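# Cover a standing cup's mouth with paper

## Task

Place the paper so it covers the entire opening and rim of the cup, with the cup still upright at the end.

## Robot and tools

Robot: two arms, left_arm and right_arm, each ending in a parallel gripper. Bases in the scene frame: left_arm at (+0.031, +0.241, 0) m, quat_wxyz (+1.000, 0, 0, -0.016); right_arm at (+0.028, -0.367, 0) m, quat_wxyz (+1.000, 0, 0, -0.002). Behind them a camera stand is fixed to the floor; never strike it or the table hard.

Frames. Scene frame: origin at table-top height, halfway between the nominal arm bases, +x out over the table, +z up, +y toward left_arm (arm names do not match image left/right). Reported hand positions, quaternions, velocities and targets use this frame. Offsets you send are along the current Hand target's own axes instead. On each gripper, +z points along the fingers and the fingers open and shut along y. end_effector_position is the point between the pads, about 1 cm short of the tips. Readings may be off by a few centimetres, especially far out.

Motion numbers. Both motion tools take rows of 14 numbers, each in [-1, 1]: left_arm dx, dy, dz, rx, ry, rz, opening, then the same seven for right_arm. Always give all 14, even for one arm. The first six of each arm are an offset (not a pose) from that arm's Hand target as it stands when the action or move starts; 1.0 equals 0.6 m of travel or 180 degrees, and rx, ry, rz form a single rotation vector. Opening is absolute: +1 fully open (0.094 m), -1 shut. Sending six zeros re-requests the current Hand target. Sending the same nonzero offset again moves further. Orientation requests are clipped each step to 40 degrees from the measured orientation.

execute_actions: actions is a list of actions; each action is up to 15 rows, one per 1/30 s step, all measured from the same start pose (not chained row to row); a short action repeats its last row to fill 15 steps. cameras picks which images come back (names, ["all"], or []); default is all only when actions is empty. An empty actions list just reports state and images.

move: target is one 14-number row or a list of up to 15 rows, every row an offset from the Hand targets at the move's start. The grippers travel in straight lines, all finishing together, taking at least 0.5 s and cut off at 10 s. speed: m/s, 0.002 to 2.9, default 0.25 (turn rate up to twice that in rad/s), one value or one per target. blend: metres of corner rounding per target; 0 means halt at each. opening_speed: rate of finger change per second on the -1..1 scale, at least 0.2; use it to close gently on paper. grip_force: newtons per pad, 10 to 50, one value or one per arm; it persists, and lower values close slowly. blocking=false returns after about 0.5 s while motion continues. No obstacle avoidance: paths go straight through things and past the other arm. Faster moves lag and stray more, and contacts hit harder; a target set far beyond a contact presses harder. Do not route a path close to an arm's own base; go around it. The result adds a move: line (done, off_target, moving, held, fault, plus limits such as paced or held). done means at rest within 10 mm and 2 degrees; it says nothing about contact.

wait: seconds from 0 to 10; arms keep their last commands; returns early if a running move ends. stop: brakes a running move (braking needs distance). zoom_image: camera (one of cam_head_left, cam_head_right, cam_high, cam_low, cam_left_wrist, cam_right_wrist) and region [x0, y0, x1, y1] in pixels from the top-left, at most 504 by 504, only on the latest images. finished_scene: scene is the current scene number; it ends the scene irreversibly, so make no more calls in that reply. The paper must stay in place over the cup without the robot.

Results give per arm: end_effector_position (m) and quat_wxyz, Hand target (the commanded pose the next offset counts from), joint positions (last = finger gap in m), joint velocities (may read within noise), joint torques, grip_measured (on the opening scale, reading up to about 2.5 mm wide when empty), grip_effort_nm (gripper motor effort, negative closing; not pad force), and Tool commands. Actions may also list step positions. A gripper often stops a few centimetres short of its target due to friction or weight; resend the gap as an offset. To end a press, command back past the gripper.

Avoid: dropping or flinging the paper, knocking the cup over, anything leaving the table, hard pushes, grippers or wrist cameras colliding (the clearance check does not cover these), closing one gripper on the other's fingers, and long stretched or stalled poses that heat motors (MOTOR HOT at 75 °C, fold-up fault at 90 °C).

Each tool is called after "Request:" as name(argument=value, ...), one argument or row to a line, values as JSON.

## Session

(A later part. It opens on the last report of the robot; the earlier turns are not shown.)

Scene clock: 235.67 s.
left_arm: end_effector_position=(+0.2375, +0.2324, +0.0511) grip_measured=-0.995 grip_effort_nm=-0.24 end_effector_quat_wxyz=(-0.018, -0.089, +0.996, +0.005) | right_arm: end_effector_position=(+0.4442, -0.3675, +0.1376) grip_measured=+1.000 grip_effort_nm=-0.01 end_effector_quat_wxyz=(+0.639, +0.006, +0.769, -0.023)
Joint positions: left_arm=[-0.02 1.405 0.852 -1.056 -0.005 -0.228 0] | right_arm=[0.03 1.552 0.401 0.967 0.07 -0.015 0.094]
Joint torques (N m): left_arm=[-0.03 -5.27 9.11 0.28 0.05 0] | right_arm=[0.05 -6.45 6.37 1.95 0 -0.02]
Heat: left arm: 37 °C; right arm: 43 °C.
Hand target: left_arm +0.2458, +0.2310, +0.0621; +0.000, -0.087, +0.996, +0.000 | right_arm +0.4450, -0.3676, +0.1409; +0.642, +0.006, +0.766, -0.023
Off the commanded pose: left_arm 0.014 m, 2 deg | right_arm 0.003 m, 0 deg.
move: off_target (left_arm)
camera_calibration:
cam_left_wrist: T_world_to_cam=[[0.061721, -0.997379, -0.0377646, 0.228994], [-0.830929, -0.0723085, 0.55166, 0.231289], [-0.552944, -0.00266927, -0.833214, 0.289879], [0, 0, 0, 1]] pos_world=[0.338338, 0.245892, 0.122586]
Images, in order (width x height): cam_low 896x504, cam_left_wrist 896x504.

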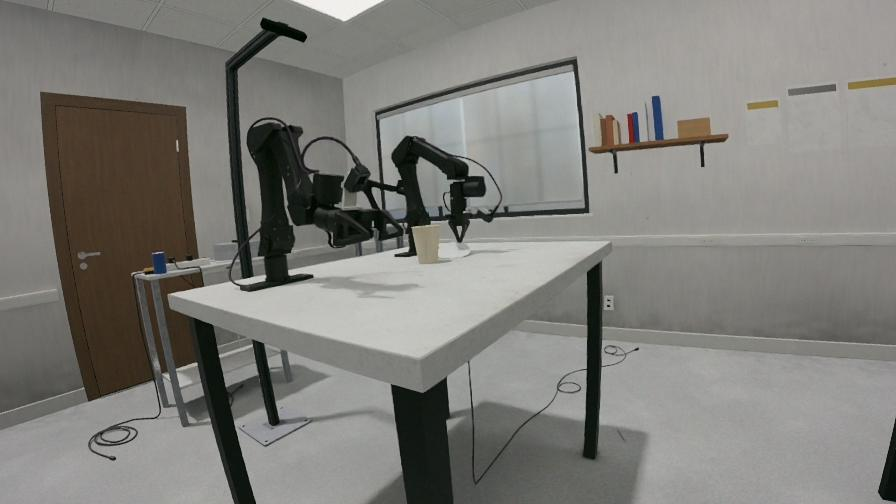

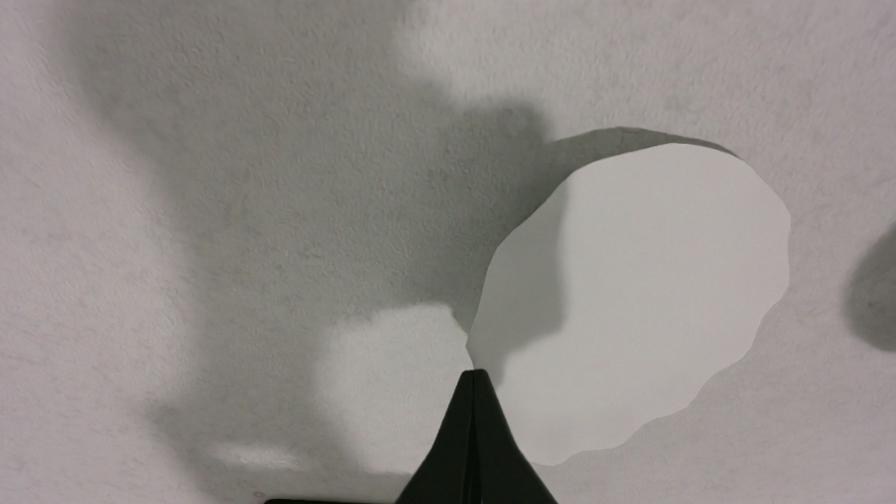

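Request:
move(
  target=[0, 0, -0.18, 0, 0, 0, -1, 0, 0, 0, 0, 0, 0, 1],
  speed=0.12,
  cameras=["cam_left_wrist", "cam_low", "cam_head_right"],
)

Request:
zoom_image(
  camera="cam_low",
  region=[400, 180, 510, 275],
)

Request:
zoom_image(
  camera="cam_head_right",
  region=[290, 220, 430, 330],
)

Scene clock: 251.10 s.
left_arm: end_effector_position=(+0.2426, +0.2321, +0.1620) grip_measured=-0.995 grip_effort_nm=-0.24 end_effector_quat_wxyz=(-0.010, -0.089, +0.996, +0.004) | right_arm: end_effector_position=(+0.4442, -0.3675, +0.1376) grip_measured=+1.000 grip_effort_nm=-0.01 end_effector_quat_wxyz=(+0.639, +0.006, +0.769, -0.023)
Joint positions: left_arm=[-0.02 1.371 1.271 -1.492 -0.005 -0.228 0] | right_arm=[0.03 1.552 0.401 0.967 0.07 -0.015 0.094]
Joint torques (N m): left_arm=[-0.03 -3.92 9.2 0.31 0.06 0.01] | right_arm=[0.05 -6.43 6.38 1.96 0 -0.02]
Heat: left arm: 39 °C; right arm: 43 °C.
Hand target: left_arm +0.2458, +0.2311, +0.1702; +0.000, -0.087, +0.996, +0.000 | right_arm +0.4450, -0.3676, +0.1409; +0.642, +0.006, +0.766, -0.023
Off the commanded pose: left_arm 0.009 m, 1 deg | right_arm 0.003 m, 0 deg.
move: done
camera_calibration:
cam_left_wrist: T_world_to_cam=[[0.0622449, -0.997411, -0.0360012, 0.232217], [-0.839629, -0.0718313, 0.538389, 0.178437], [-0.539581, -0.00328434, -0.841927, 0.383384], [0, 0, 0, 1]] pos_world=[0.342233, 0.245692, 0.235073]
Images, in order (width x height): cam_head_right 896x504, cam_low 896x504, cam_left_wrist 896x504.

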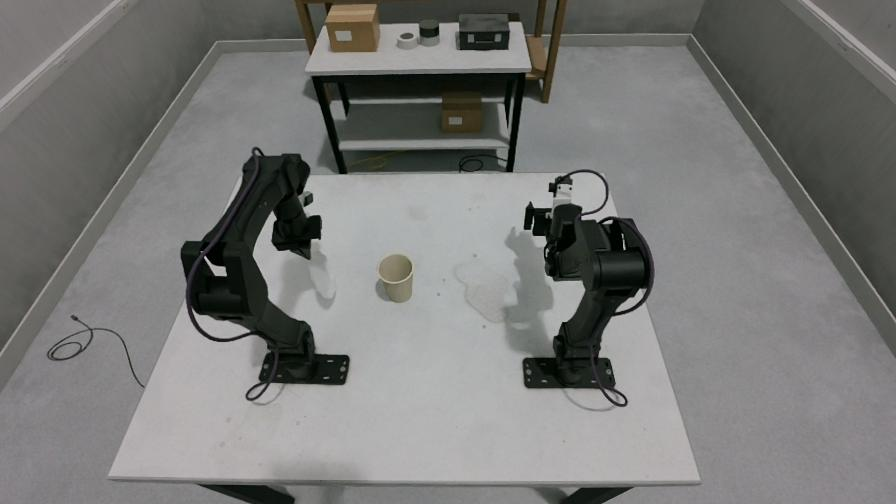

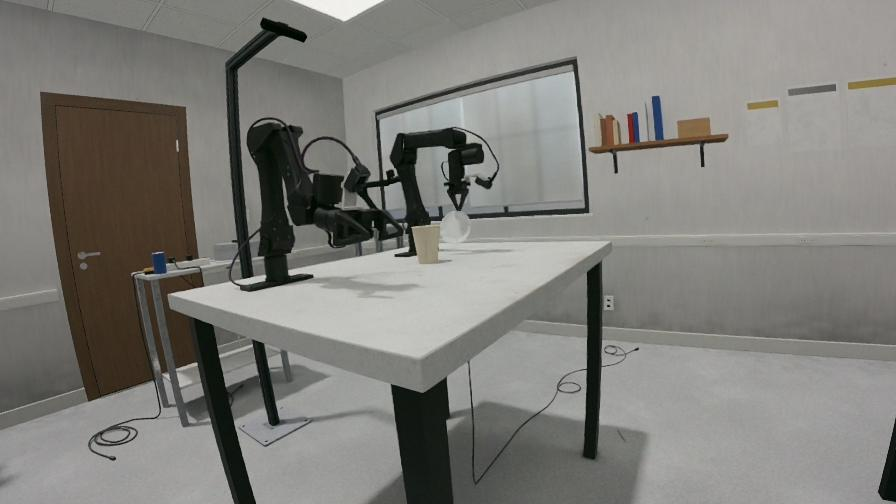

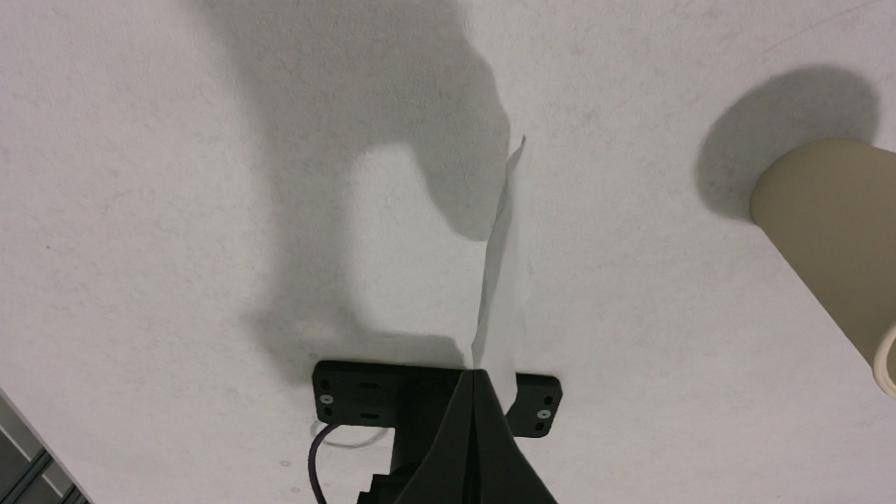

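Scaled by 4.582 from the camera's 896x504 image, which has a finer 1280x720 frame.

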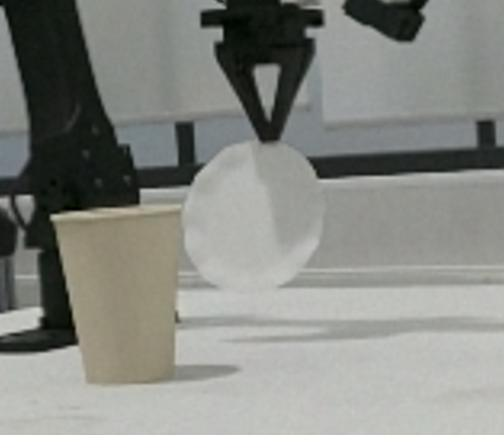

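Scaled by 3.600 from the camera's 896x504 image, which has a finer 1280x720 frame.

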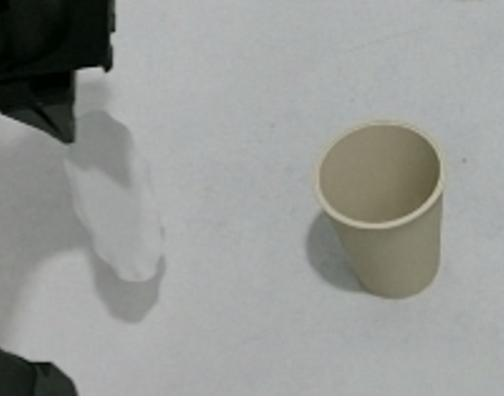

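Request:
move(
  target=[
    [-0.2142, -0.0735, 0.0083, 0, 0, 0, -1, 0, 0, 0, 0, 0, 0, 1],
    [-0.2273, -0.263, -0.003, 0.4332, -0.0189, -0.0234, -1, 0, 0, 0, 0, 0, 0, 1],
  ],
  speed=0.2,
  blend=0.03,
  cameras=["cam_head_left", "cam_head_right", "cam_high", "cam_low", "cam_left_wrist"],
)

Request:
zoom_image(
  camera="cam_low",
  region=[380, 170, 520, 275],
)

Request:
zoom_image(
  camera="cam_high",
  region=[460, 140, 620, 260],
)

Request:
zoom_image(
  camera="cam_head_right",
  region=[320, 190, 460, 310],
)

Scene clock: 295.83 s.
left_arm: end_effector_position=(+0.4134, +0.1038, +0.1623) grip_measured=-0.995 grip_effort_nm=-0.24 end_effector_quat_wxyz=(+0.072, -0.122, +0.775, -0.616) | right_arm: end_effector_position=(+0.4442, -0.3675, +0.1376) grip_measured=+1.000 grip_effort_nm=-0.01 end_effector_quat_wxyz=(+0.639, +0.006, +0.769, -0.023)
Joint positions: left_arm=[0.123 1.768 1.043 -0.2 1.278 -0.707 0] | right_arm=[0.03 1.552 0.401 0.967 0.07 -0.015 0.094]
Joint torques (N m): left_arm=[-0.79 -9.65 4.85 1.56 0.56 0.04] | right_arm=[0.06 -6.45 6.38 1.96 0 -0.02]
Heat: left arm: 37 °C; right arm: 44 °C.
Hand target: left_arm +0.4075, +0.0993, +0.1719; +0.082, -0.102, +0.770, -0.624 | right_arm +0.4450, -0.3676, +0.1409; +0.642, +0.006, +0.766, -0.023
Off the commanded pose: left_arm 0.012 m, 3 deg | right_arm 0.003 m, 0 deg.
move: off_target (left_arm)
camera_calibration:
cam_left_wrist: T_world_to_cam=[[-0.00239033, -0.267384, 0.963587, -0.11773], [-0.959874, 0.270827, 0.0727699, 0.402169], [-0.280422, -0.924748, -0.257302, 0.369052], [0, 0, 0, 1]] pos_world=[0.489241, 0.200883, 0.179135]
Images, in order (width x height): cam_head_left 896x504, cam_head_right 896x504, cam_high 896x504, cam_low 896x504, cam_left_wrist 896x504.

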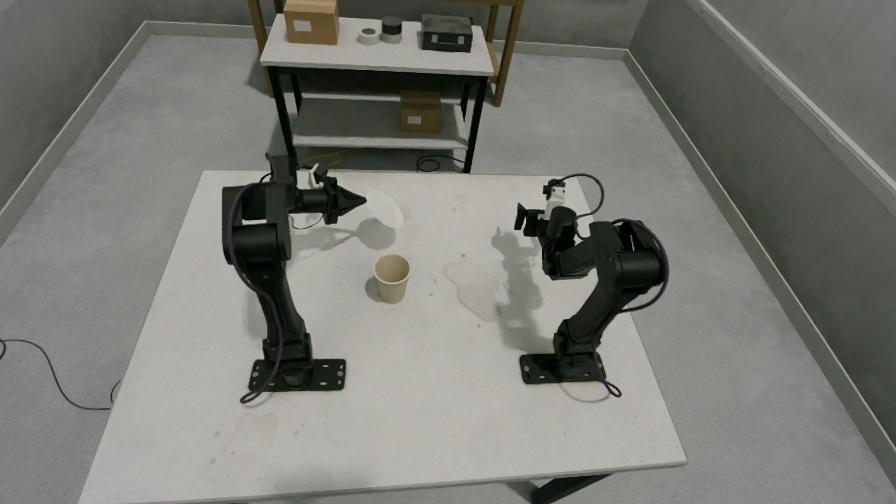

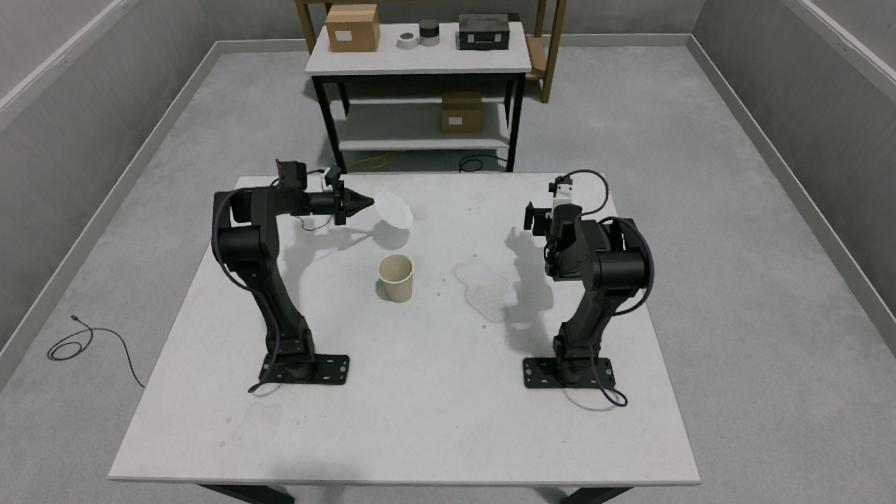

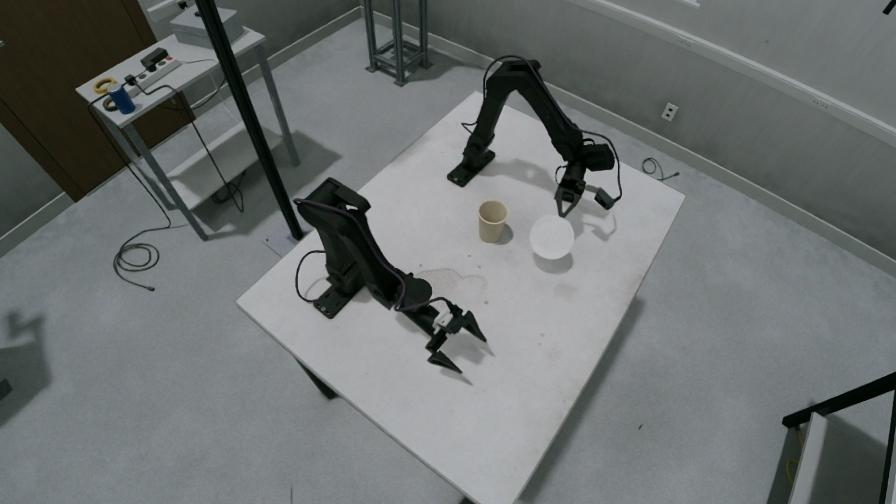

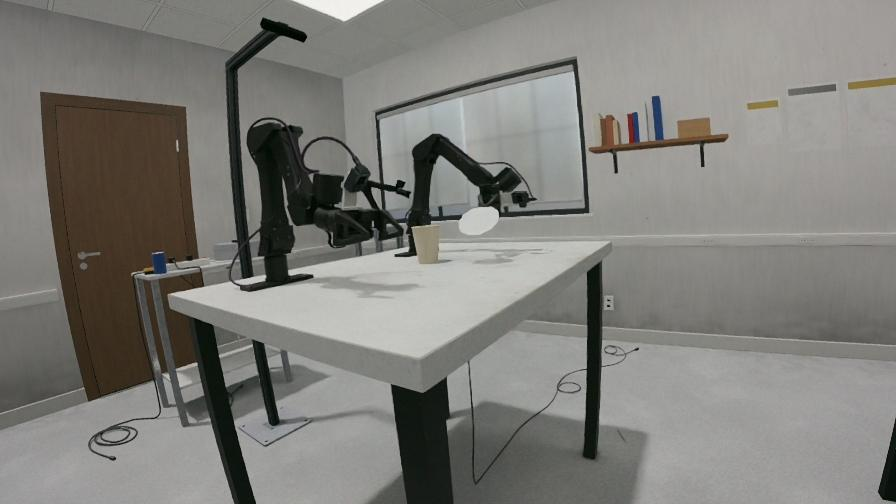

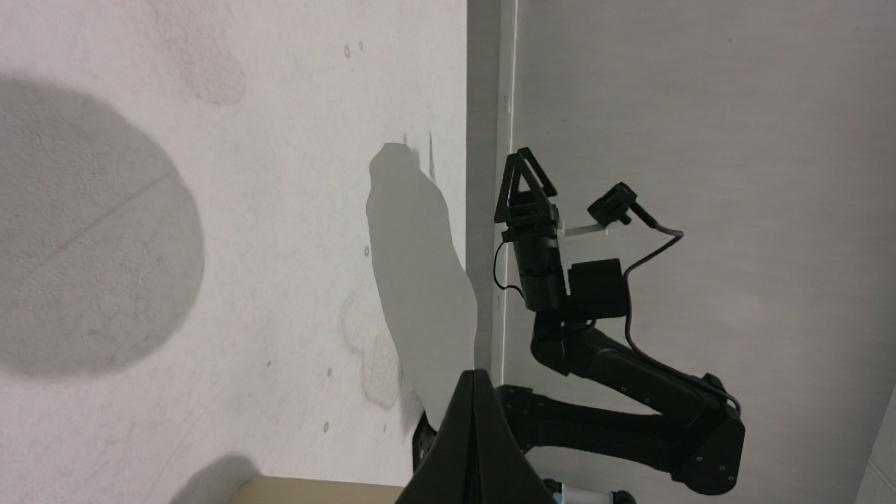

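Scaled by 3.600 from the camera's 896x504 image, which has a finer 1280x720 frame.

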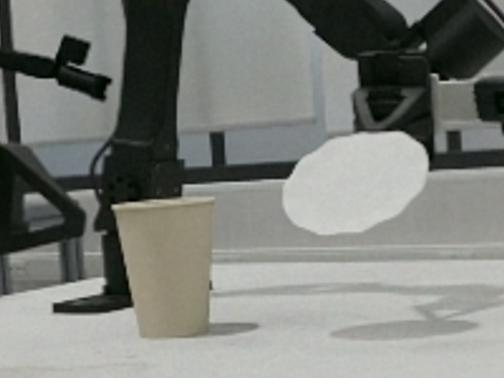

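Scaled by 3.150 from the camera's 896x504 image, which has a finer 1280x720 frame.

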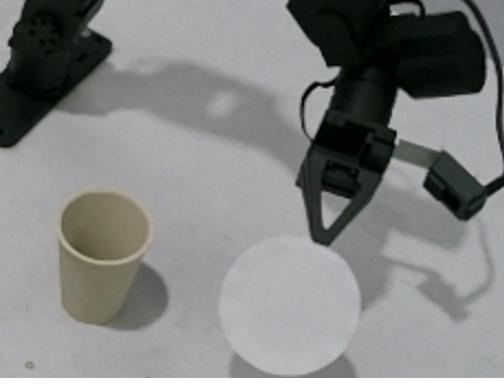

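Scaled by 3.600 from the camera's 896x504 image, which has a finer 1280x720 frame.

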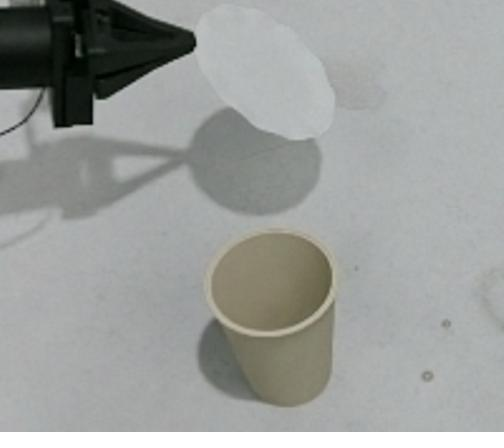

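Request:
move(
  target=[
    [0.0622, -0.0683, -0.0238, 0, -0.0136, -0.0029, -1, 0, 0, 0, 0, 0, 0, 1],
    [0.278, -0.0592, -0.0262, 0, -0.0272, -0.0057, -1, 0, 0, 0, 0, 0, 0, 1],
  ],
  speed=0.15,
  blend=0.02,
  cameras=["cam_head_left", "cam_head_right", "cam_high", "cam_low", "cam_left_wrist"],
)

Request:
zoom_image(
  camera="cam_low",
  region=[370, 160, 490, 270],
)

Request:
zoom_image(
  camera="cam_high",
  region=[440, 140, 570, 260],
)

Request:
zoom_image(
  camera="cam_head_right",
  region=[330, 210, 450, 330],
)

Request:
zoom_image(
  camera="cam_head_left",
  region=[330, 210, 450, 330],
)

Scene clock: 356.43 s.
left_arm: end_effector_position=(+0.2462, +0.0650, +0.2120) grip_measured=-0.995 grip_effort_nm=-0.24 end_effector_quat_wxyz=(+0.102, -0.144, +0.766, -0.619) | right_arm: end_effector_position=(+0.4442, -0.3675, +0.1376) grip_measured=+1.000 grip_effort_nm=-0.01 end_effector_quat_wxyz=(+0.639, +0.006, +0.769, -0.023)
Joint positions: left_arm=[-0.042 0.837 0.473 -0.127 1.1 -1.149 0] | right_arm=[0.03 1.552 0.401 0.967 0.07 -0.015 0.094]
Joint torques (N m): left_arm=[-0.68 -1.47 5.83 1.99 0.17 0.03] | right_arm=[0.03 -6.45 6.38 1.96 0 -0.02]
Heat: left arm: 37 °C; right arm: 44 °C.
Hand target: left_arm +0.2443, +0.0638, +0.2099; +0.109, -0.135, +0.765, -0.620 | right_arm +0.4450, -0.3676, +0.1409; +0.642, +0.006, +0.766, -0.023
Off the commanded pose: left_arm 0.003 m, 1 deg | right_arm 0.003 m, 0 deg.
move: done
camera_calibration:
cam_left_wrist: T_world_to_cam=[[-0.00433841, -0.256905, 0.966427, -0.177096], [-0.978542, 0.200178, 0.0488205, 0.262761], [-0.206, -0.945478, -0.25226, 0.281029], [0, 0, 0, 1]] pos_world=[0.314246, 0.167611, 0.229214]
Images, in order (width x height): cam_head_left 896x504, cam_head_right 896x504, cam_high 896x504, cam_low 896x504, cam_left_wrist 896x504.

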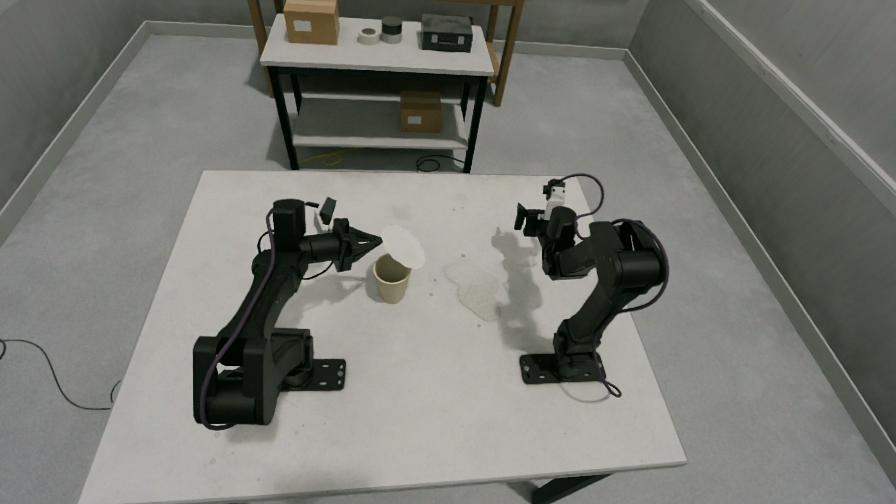

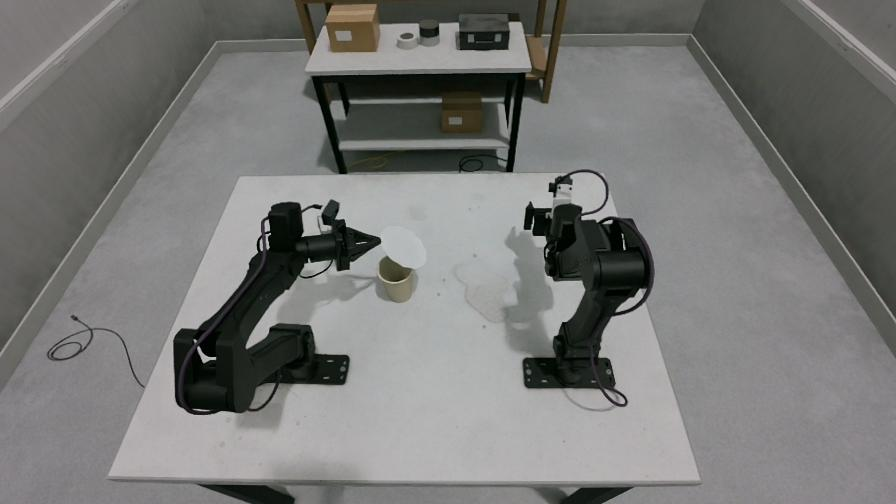

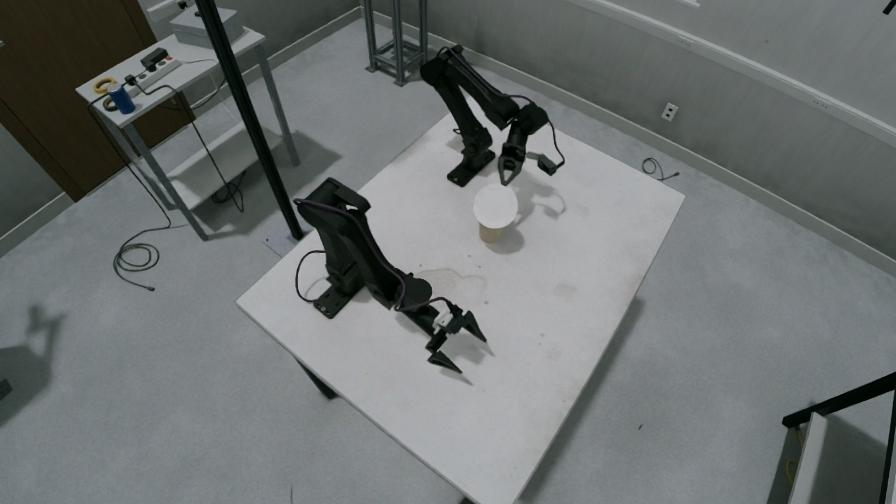

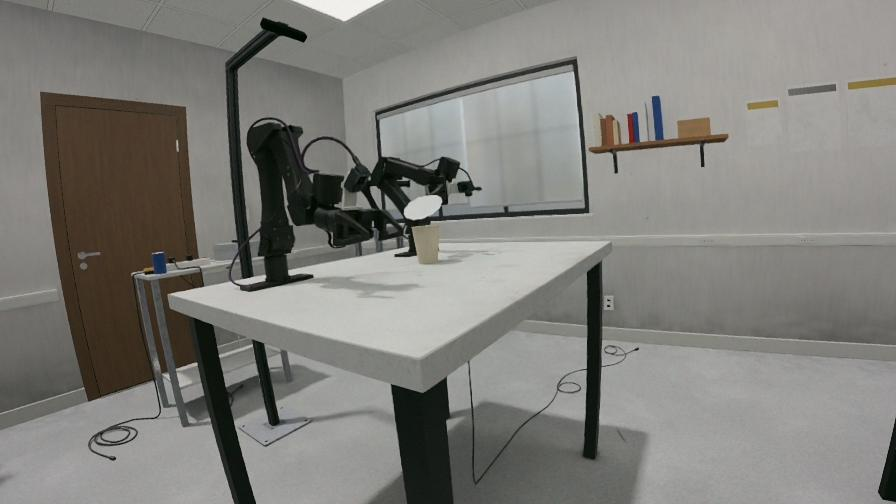

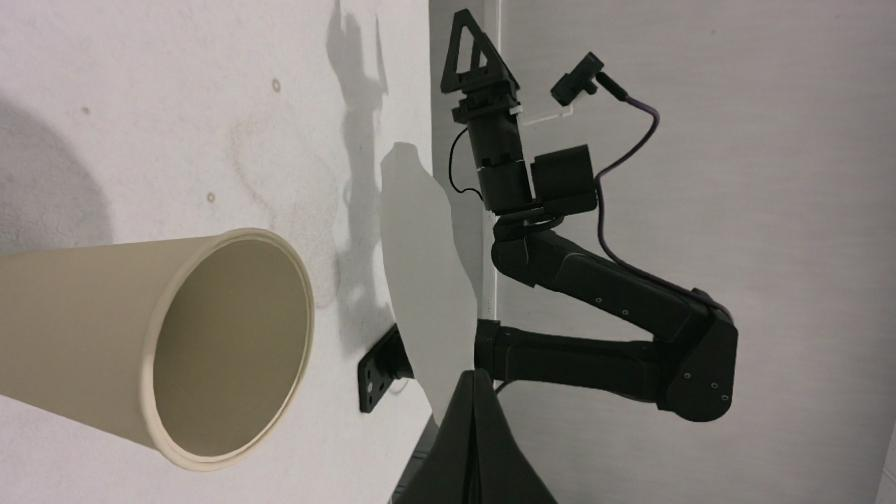

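Scaled by 4.200 from the camera's 896x504 image, which has a finer 1280x720 frame.

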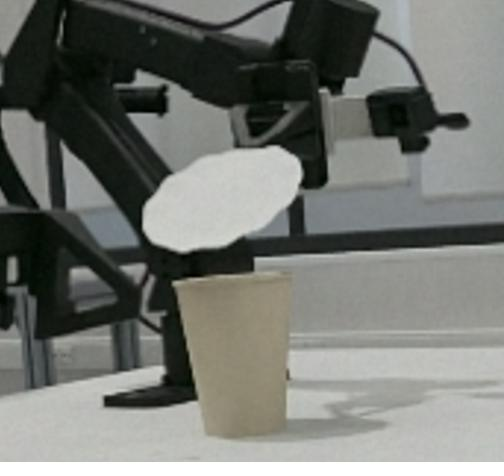

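Scaled by 3.877 from the camera's 896x504 image, which has a finer 1280x720 frame.

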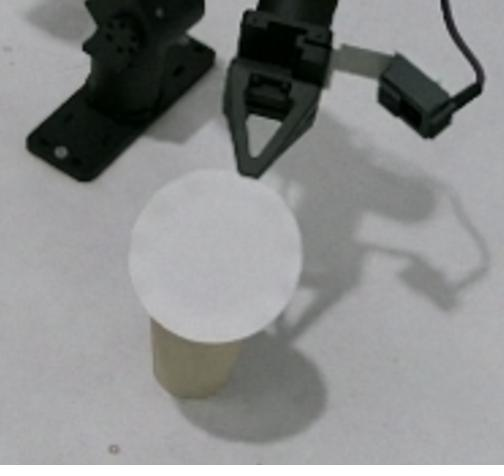

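Scaled by 4.200 from the camera's 896x504 image, which has a finer 1280x720 frame.

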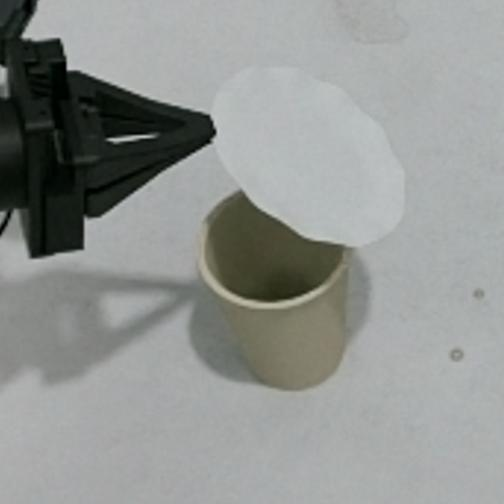

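Scaled by 4.200 from the camera's 896x504 image, which has a finer 1280x720 frame.

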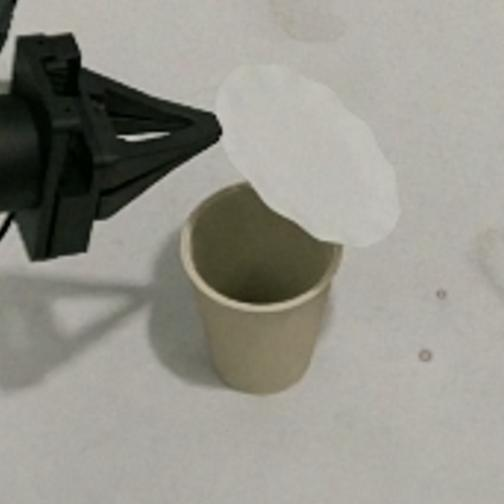

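Request:
move(
  target=[0.011, 0.0672, -0.011, 0, 0, 0, -1, 0, 0, 0, 0, 0, 0, 1],
  speed=0.08,
  cameras=["cam_head_left", "cam_head_right", "cam_low", "cam_left_wrist"],
)

Request:
zoom_image(
  camera="cam_low",
  region=[370, 160, 490, 270],
)

Request:
zoom_image(
  camera="cam_head_right",
  region=[330, 210, 450, 330],
)

Request:
zoom_image(
  camera="cam_head_left",
  region=[330, 210, 450, 330],
)

Scene clock: 379.63 s.
left_arm: end_effector_position=(+0.2351, +0.0750, +0.1713) grip_measured=-0.995 grip_effort_nm=-0.24 end_effector_quat_wxyz=(+0.098, -0.150, +0.768, -0.615) | right_arm: end_effector_position=(+0.4442, -0.3675, +0.1376) grip_measured=+1.000 grip_effort_nm=-0.01 end_effector_quat_wxyz=(+0.639, +0.006, +0.769, -0.023)
Joint positions: left_arm=[0.018 0.822 0.333 -0.083 1.145 -1.073 0] | right_arm=[0.03 1.552 0.401 0.967 0.07 -0.015 0.094]
Joint torques (N m): left_arm=[0.62 -1.44 5.81 1.92 0.42 0.15] | right_arm=[0.06 -6.43 6.38 1.96 0 -0.02]
Heat: left arm: 37 °C; right arm: 45 °C.
Hand target: left_arm +0.2331, +0.0755, +0.1720; +0.109, -0.135, +0.765, -0.620 | right_arm +0.4450, -0.3676, +0.1409; +0.642, +0.006, +0.766, -0.023
Off the commanded pose: left_arm 0.002 m, 2 deg | right_arm 0.003 m, 0 deg.
move: done
camera_calibration:
cam_left_wrist: T_world_to_cam=[[0.0104704, -0.26267, 0.964829, -0.138071], [-0.978639, 0.195428, 0.0638247, 0.249777], [-0.20532, -0.944887, -0.255013, 0.278236], [0, 0, 0, 1]] pos_world=[0.303015, 0.177821, 0.188227]
Images, in order (width x height): cam_head_left 896x504, cam_head_right 896x504, cam_low 896x504, cam_left_wrist 896x504.

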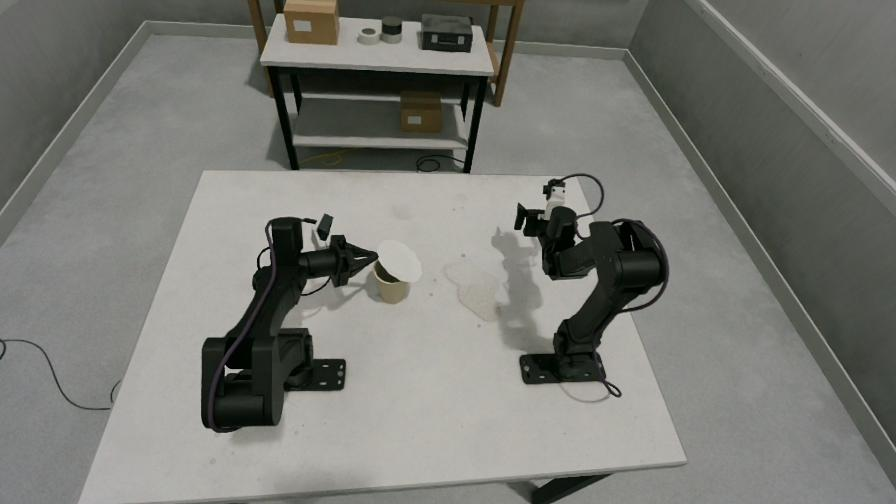

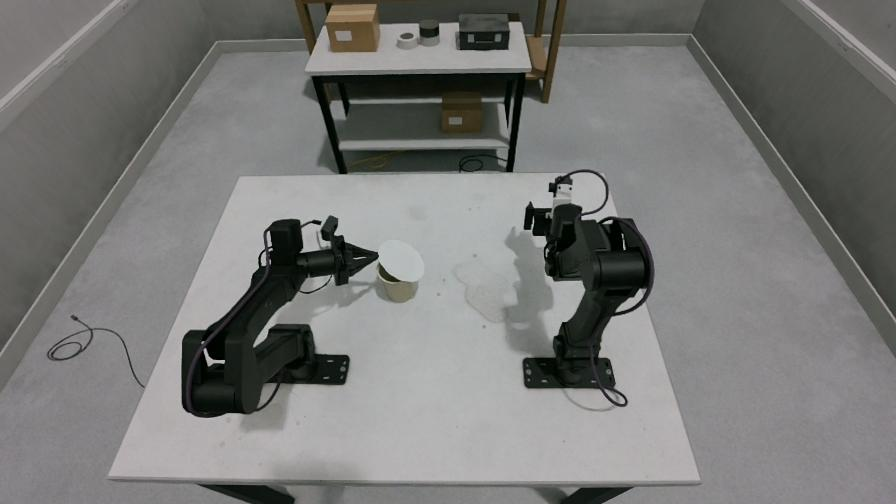

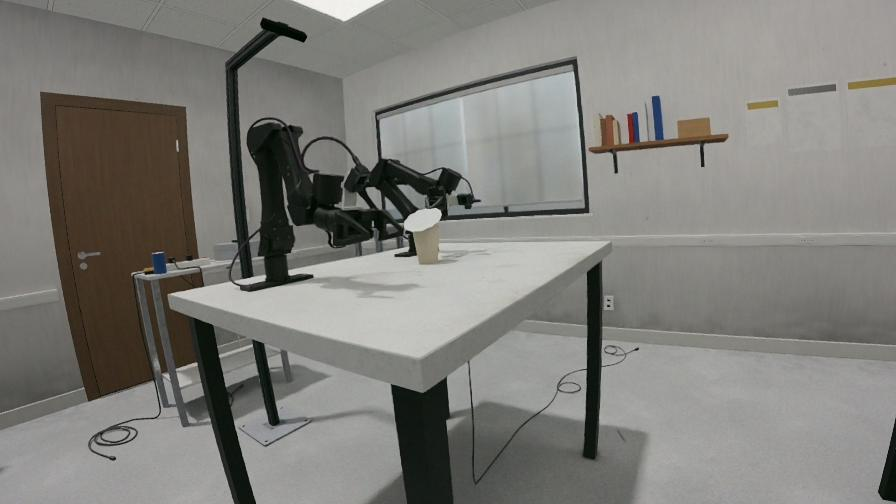

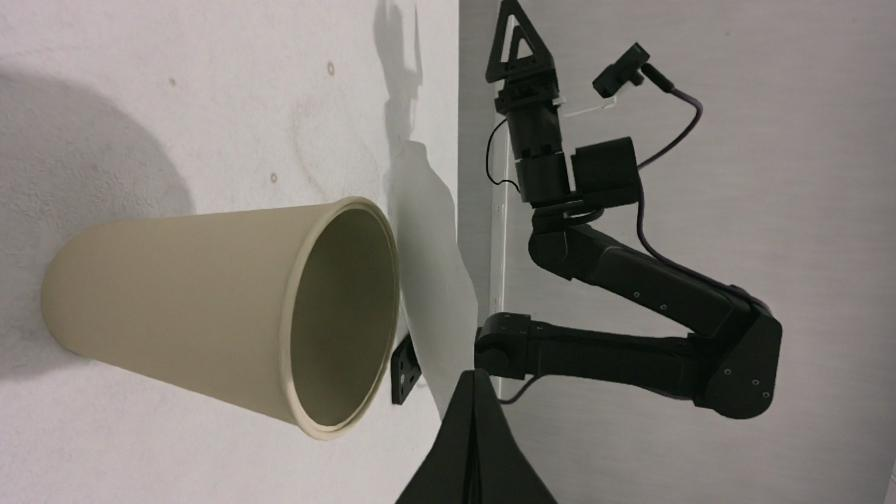

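Scaled by 4.200 from the camera's 896x504 image, which has a finer 1280x720 frame.

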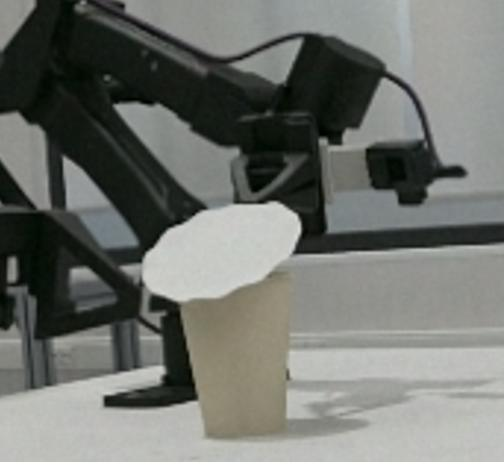

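Scaled by 4.200 from the camera's 896x504 image, which has a finer 1280x720 frame.

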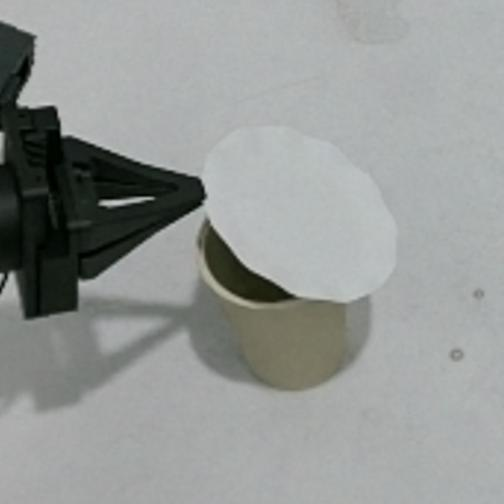

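Scaled by 4.200 from the camera's 896x504 image, which has a finer 1280x720 frame.

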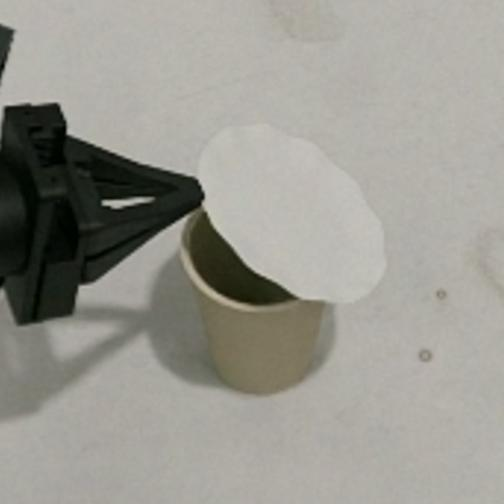

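Request:
move(
  target=[
    [-0.0007, 0.0158, -0.0023, 0, 0, 0, -1, 0, 0, 0, 0, 0, 0, 1],
    [-0.0028, 0.0523, -0.0142, 0, 0, 0, -1, 0, 0, 0, 0, 0, 0, 1],
    [-0.004, 0.0792, -0.0203, 0, 0, 0, -1, 0, 0, 0, 0, 0, 0, 1],
  ],
  speed=0.04,
  blend=0.006,
  cameras=["cam_head_left", "cam_head_right", "cam_low", "cam_left_wrist", "cam_high"],
)

Request:
zoom_image(
  camera="cam_low",
  region=[370, 160, 490, 270],
)

Request:
zoom_image(
  camera="cam_head_right",
  region=[330, 210, 450, 330],
)

Request:
zoom_image(
  camera="cam_high",
  region=[440, 140, 570, 260],
)

Scene clock: 404.50 s.
left_arm: end_effector_position=(+0.2324, +0.0968, +0.1303) grip_measured=-0.995 grip_effort_nm=-0.24 end_effector_quat_wxyz=(+0.115, -0.136, +0.767, -0.616) | right_arm: end_effector_position=(+0.4442, -0.3675, +0.1376) grip_measured=+1.000 grip_effort_nm=0.00 end_effector_quat_wxyz=(+0.639, +0.006, +0.769, -0.023)
Joint positions: left_arm=[0.171 0.951 0.239 -0.075 1.263 -0.799 0] | right_arm=[0.03 1.552 0.401 0.967 0.07 -0.015 0.094]
Joint torques (N m): left_arm=[0.59 -0.69 5.64 1.33 0.51 0.13] | right_arm=[0.06 -6.43 6.37 1.95 0 -0.02]
Heat: left arm: 37 °C; right arm: 45 °C.
Hand target: left_arm +0.2279, +0.0968, +0.1280; +0.109, -0.135, +0.765, -0.620 | right_arm +0.4450, -0.3676, +0.1409; +0.642, +0.006, +0.766, -0.023
Off the commanded pose: left_arm 0.005 m, 1 deg | right_arm 0.003 m, 0 deg.
move: done; blend cut to 0.0048 m at target 1
camera_calibration:
cam_left_wrist: T_world_to_cam=[[-0.0303853, -0.268652, 0.962758, -0.082388], [-0.980657, 0.194347, 0.023281, 0.251324], [-0.193363, -0.943428, -0.26936, 0.286732], [0, 0, 0, 1]] pos_world=[0.299403, 0.199533, 0.150703]
Images, in order (width x height): cam_head_left 896x504, cam_head_right 896x504, cam_high 896x504, cam_low 896x504, cam_left_wrist 896x504.

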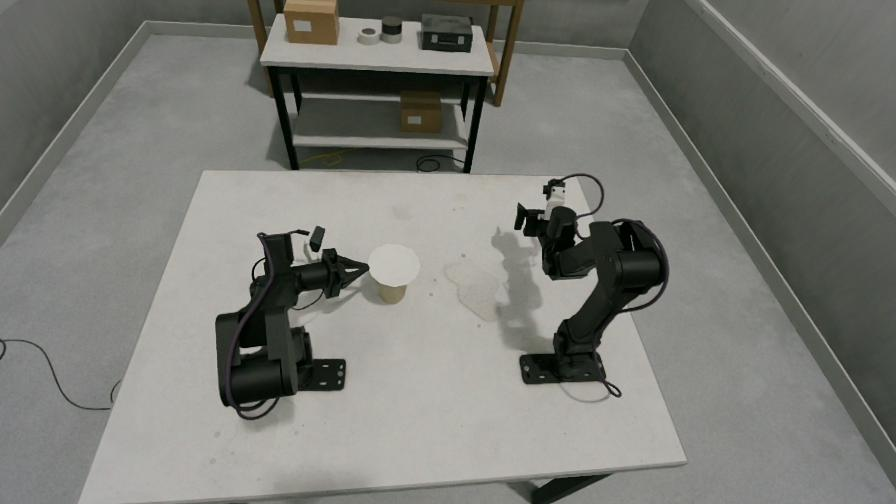

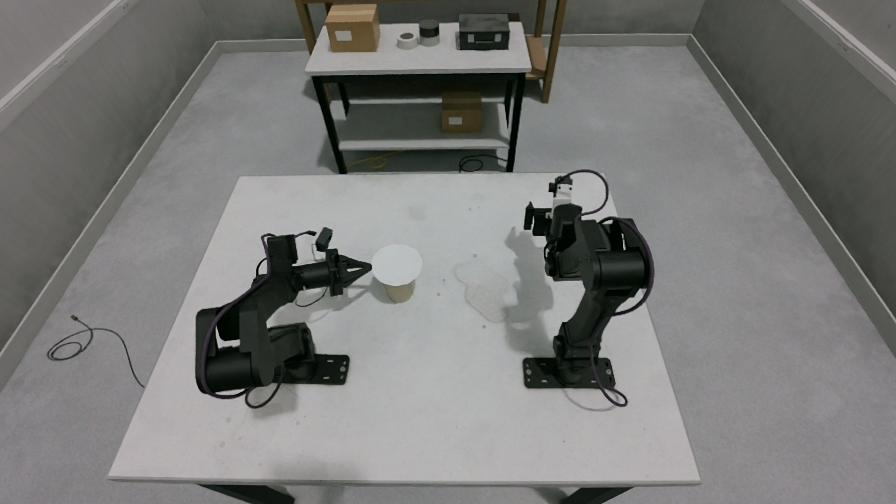

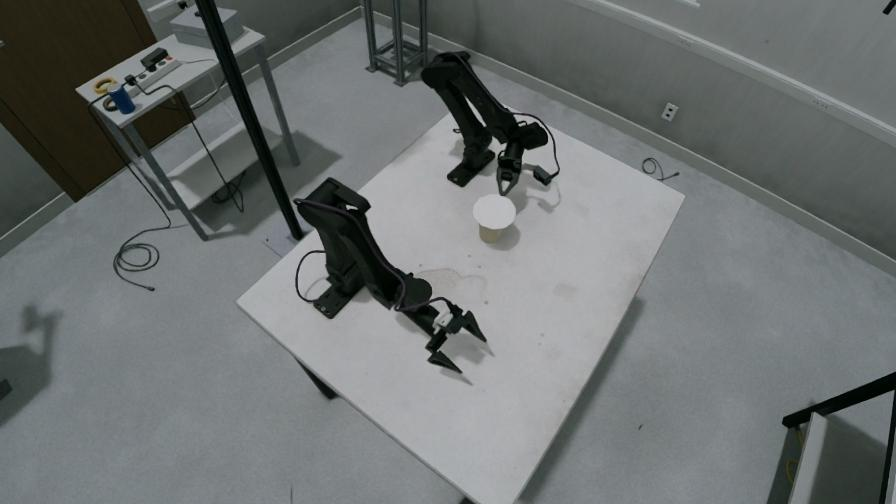

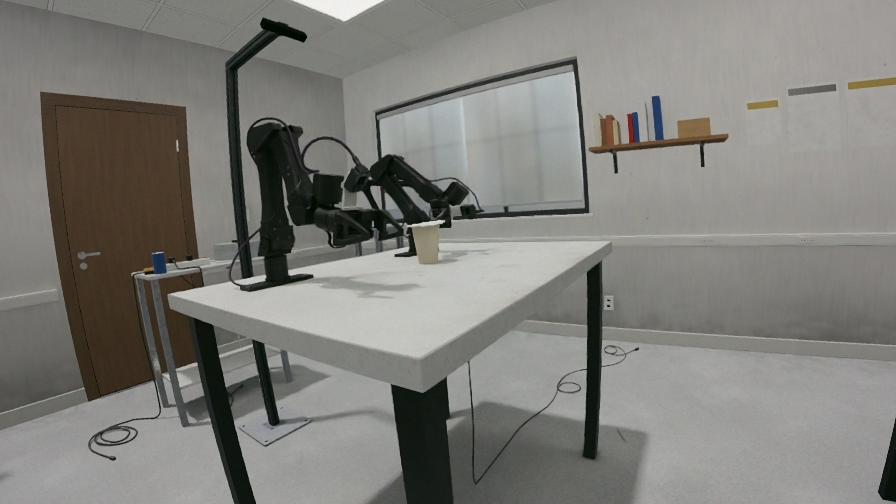

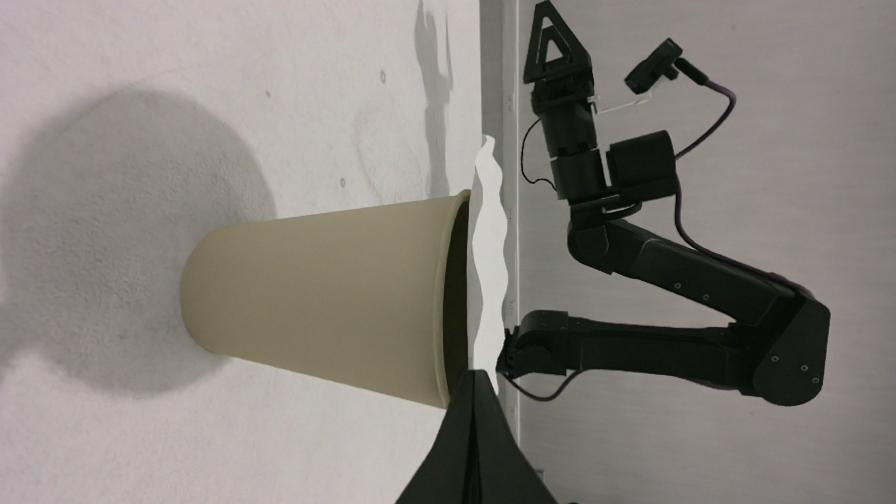

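Scaled by 4.200 from the camera's 896x504 image, which has a finer 1280x720 frame.

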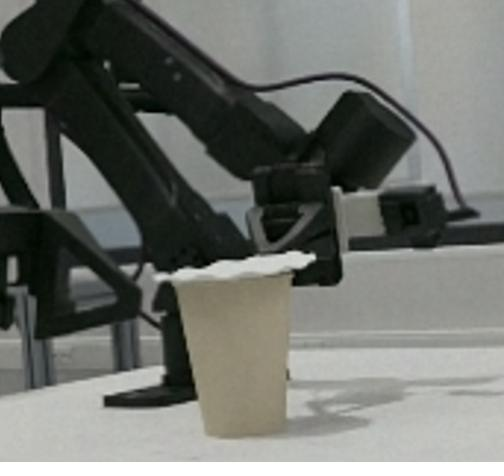

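Scaled by 4.200 from the camera's 896x504 image, which has a finer 1280x720 frame.

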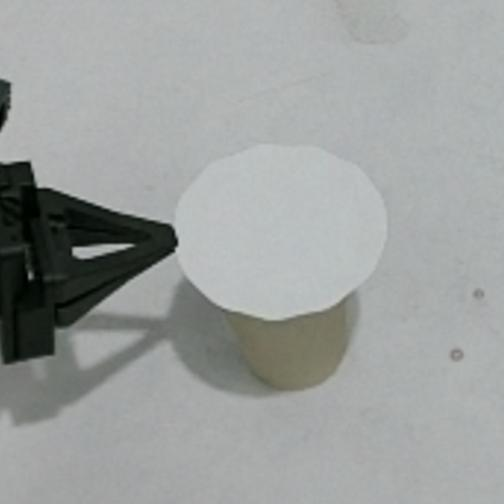

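Scaled by 3.877 from the camera's 896x504 image, which has a finer 1280x720 frame.

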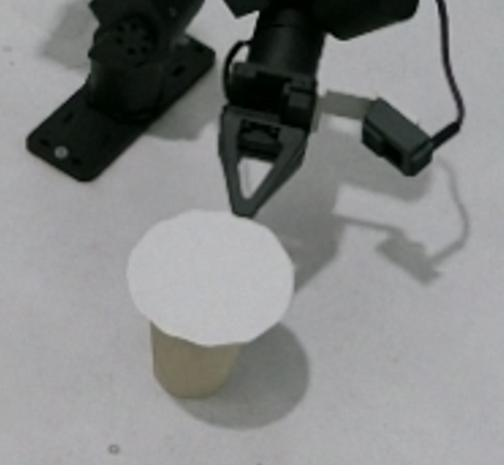

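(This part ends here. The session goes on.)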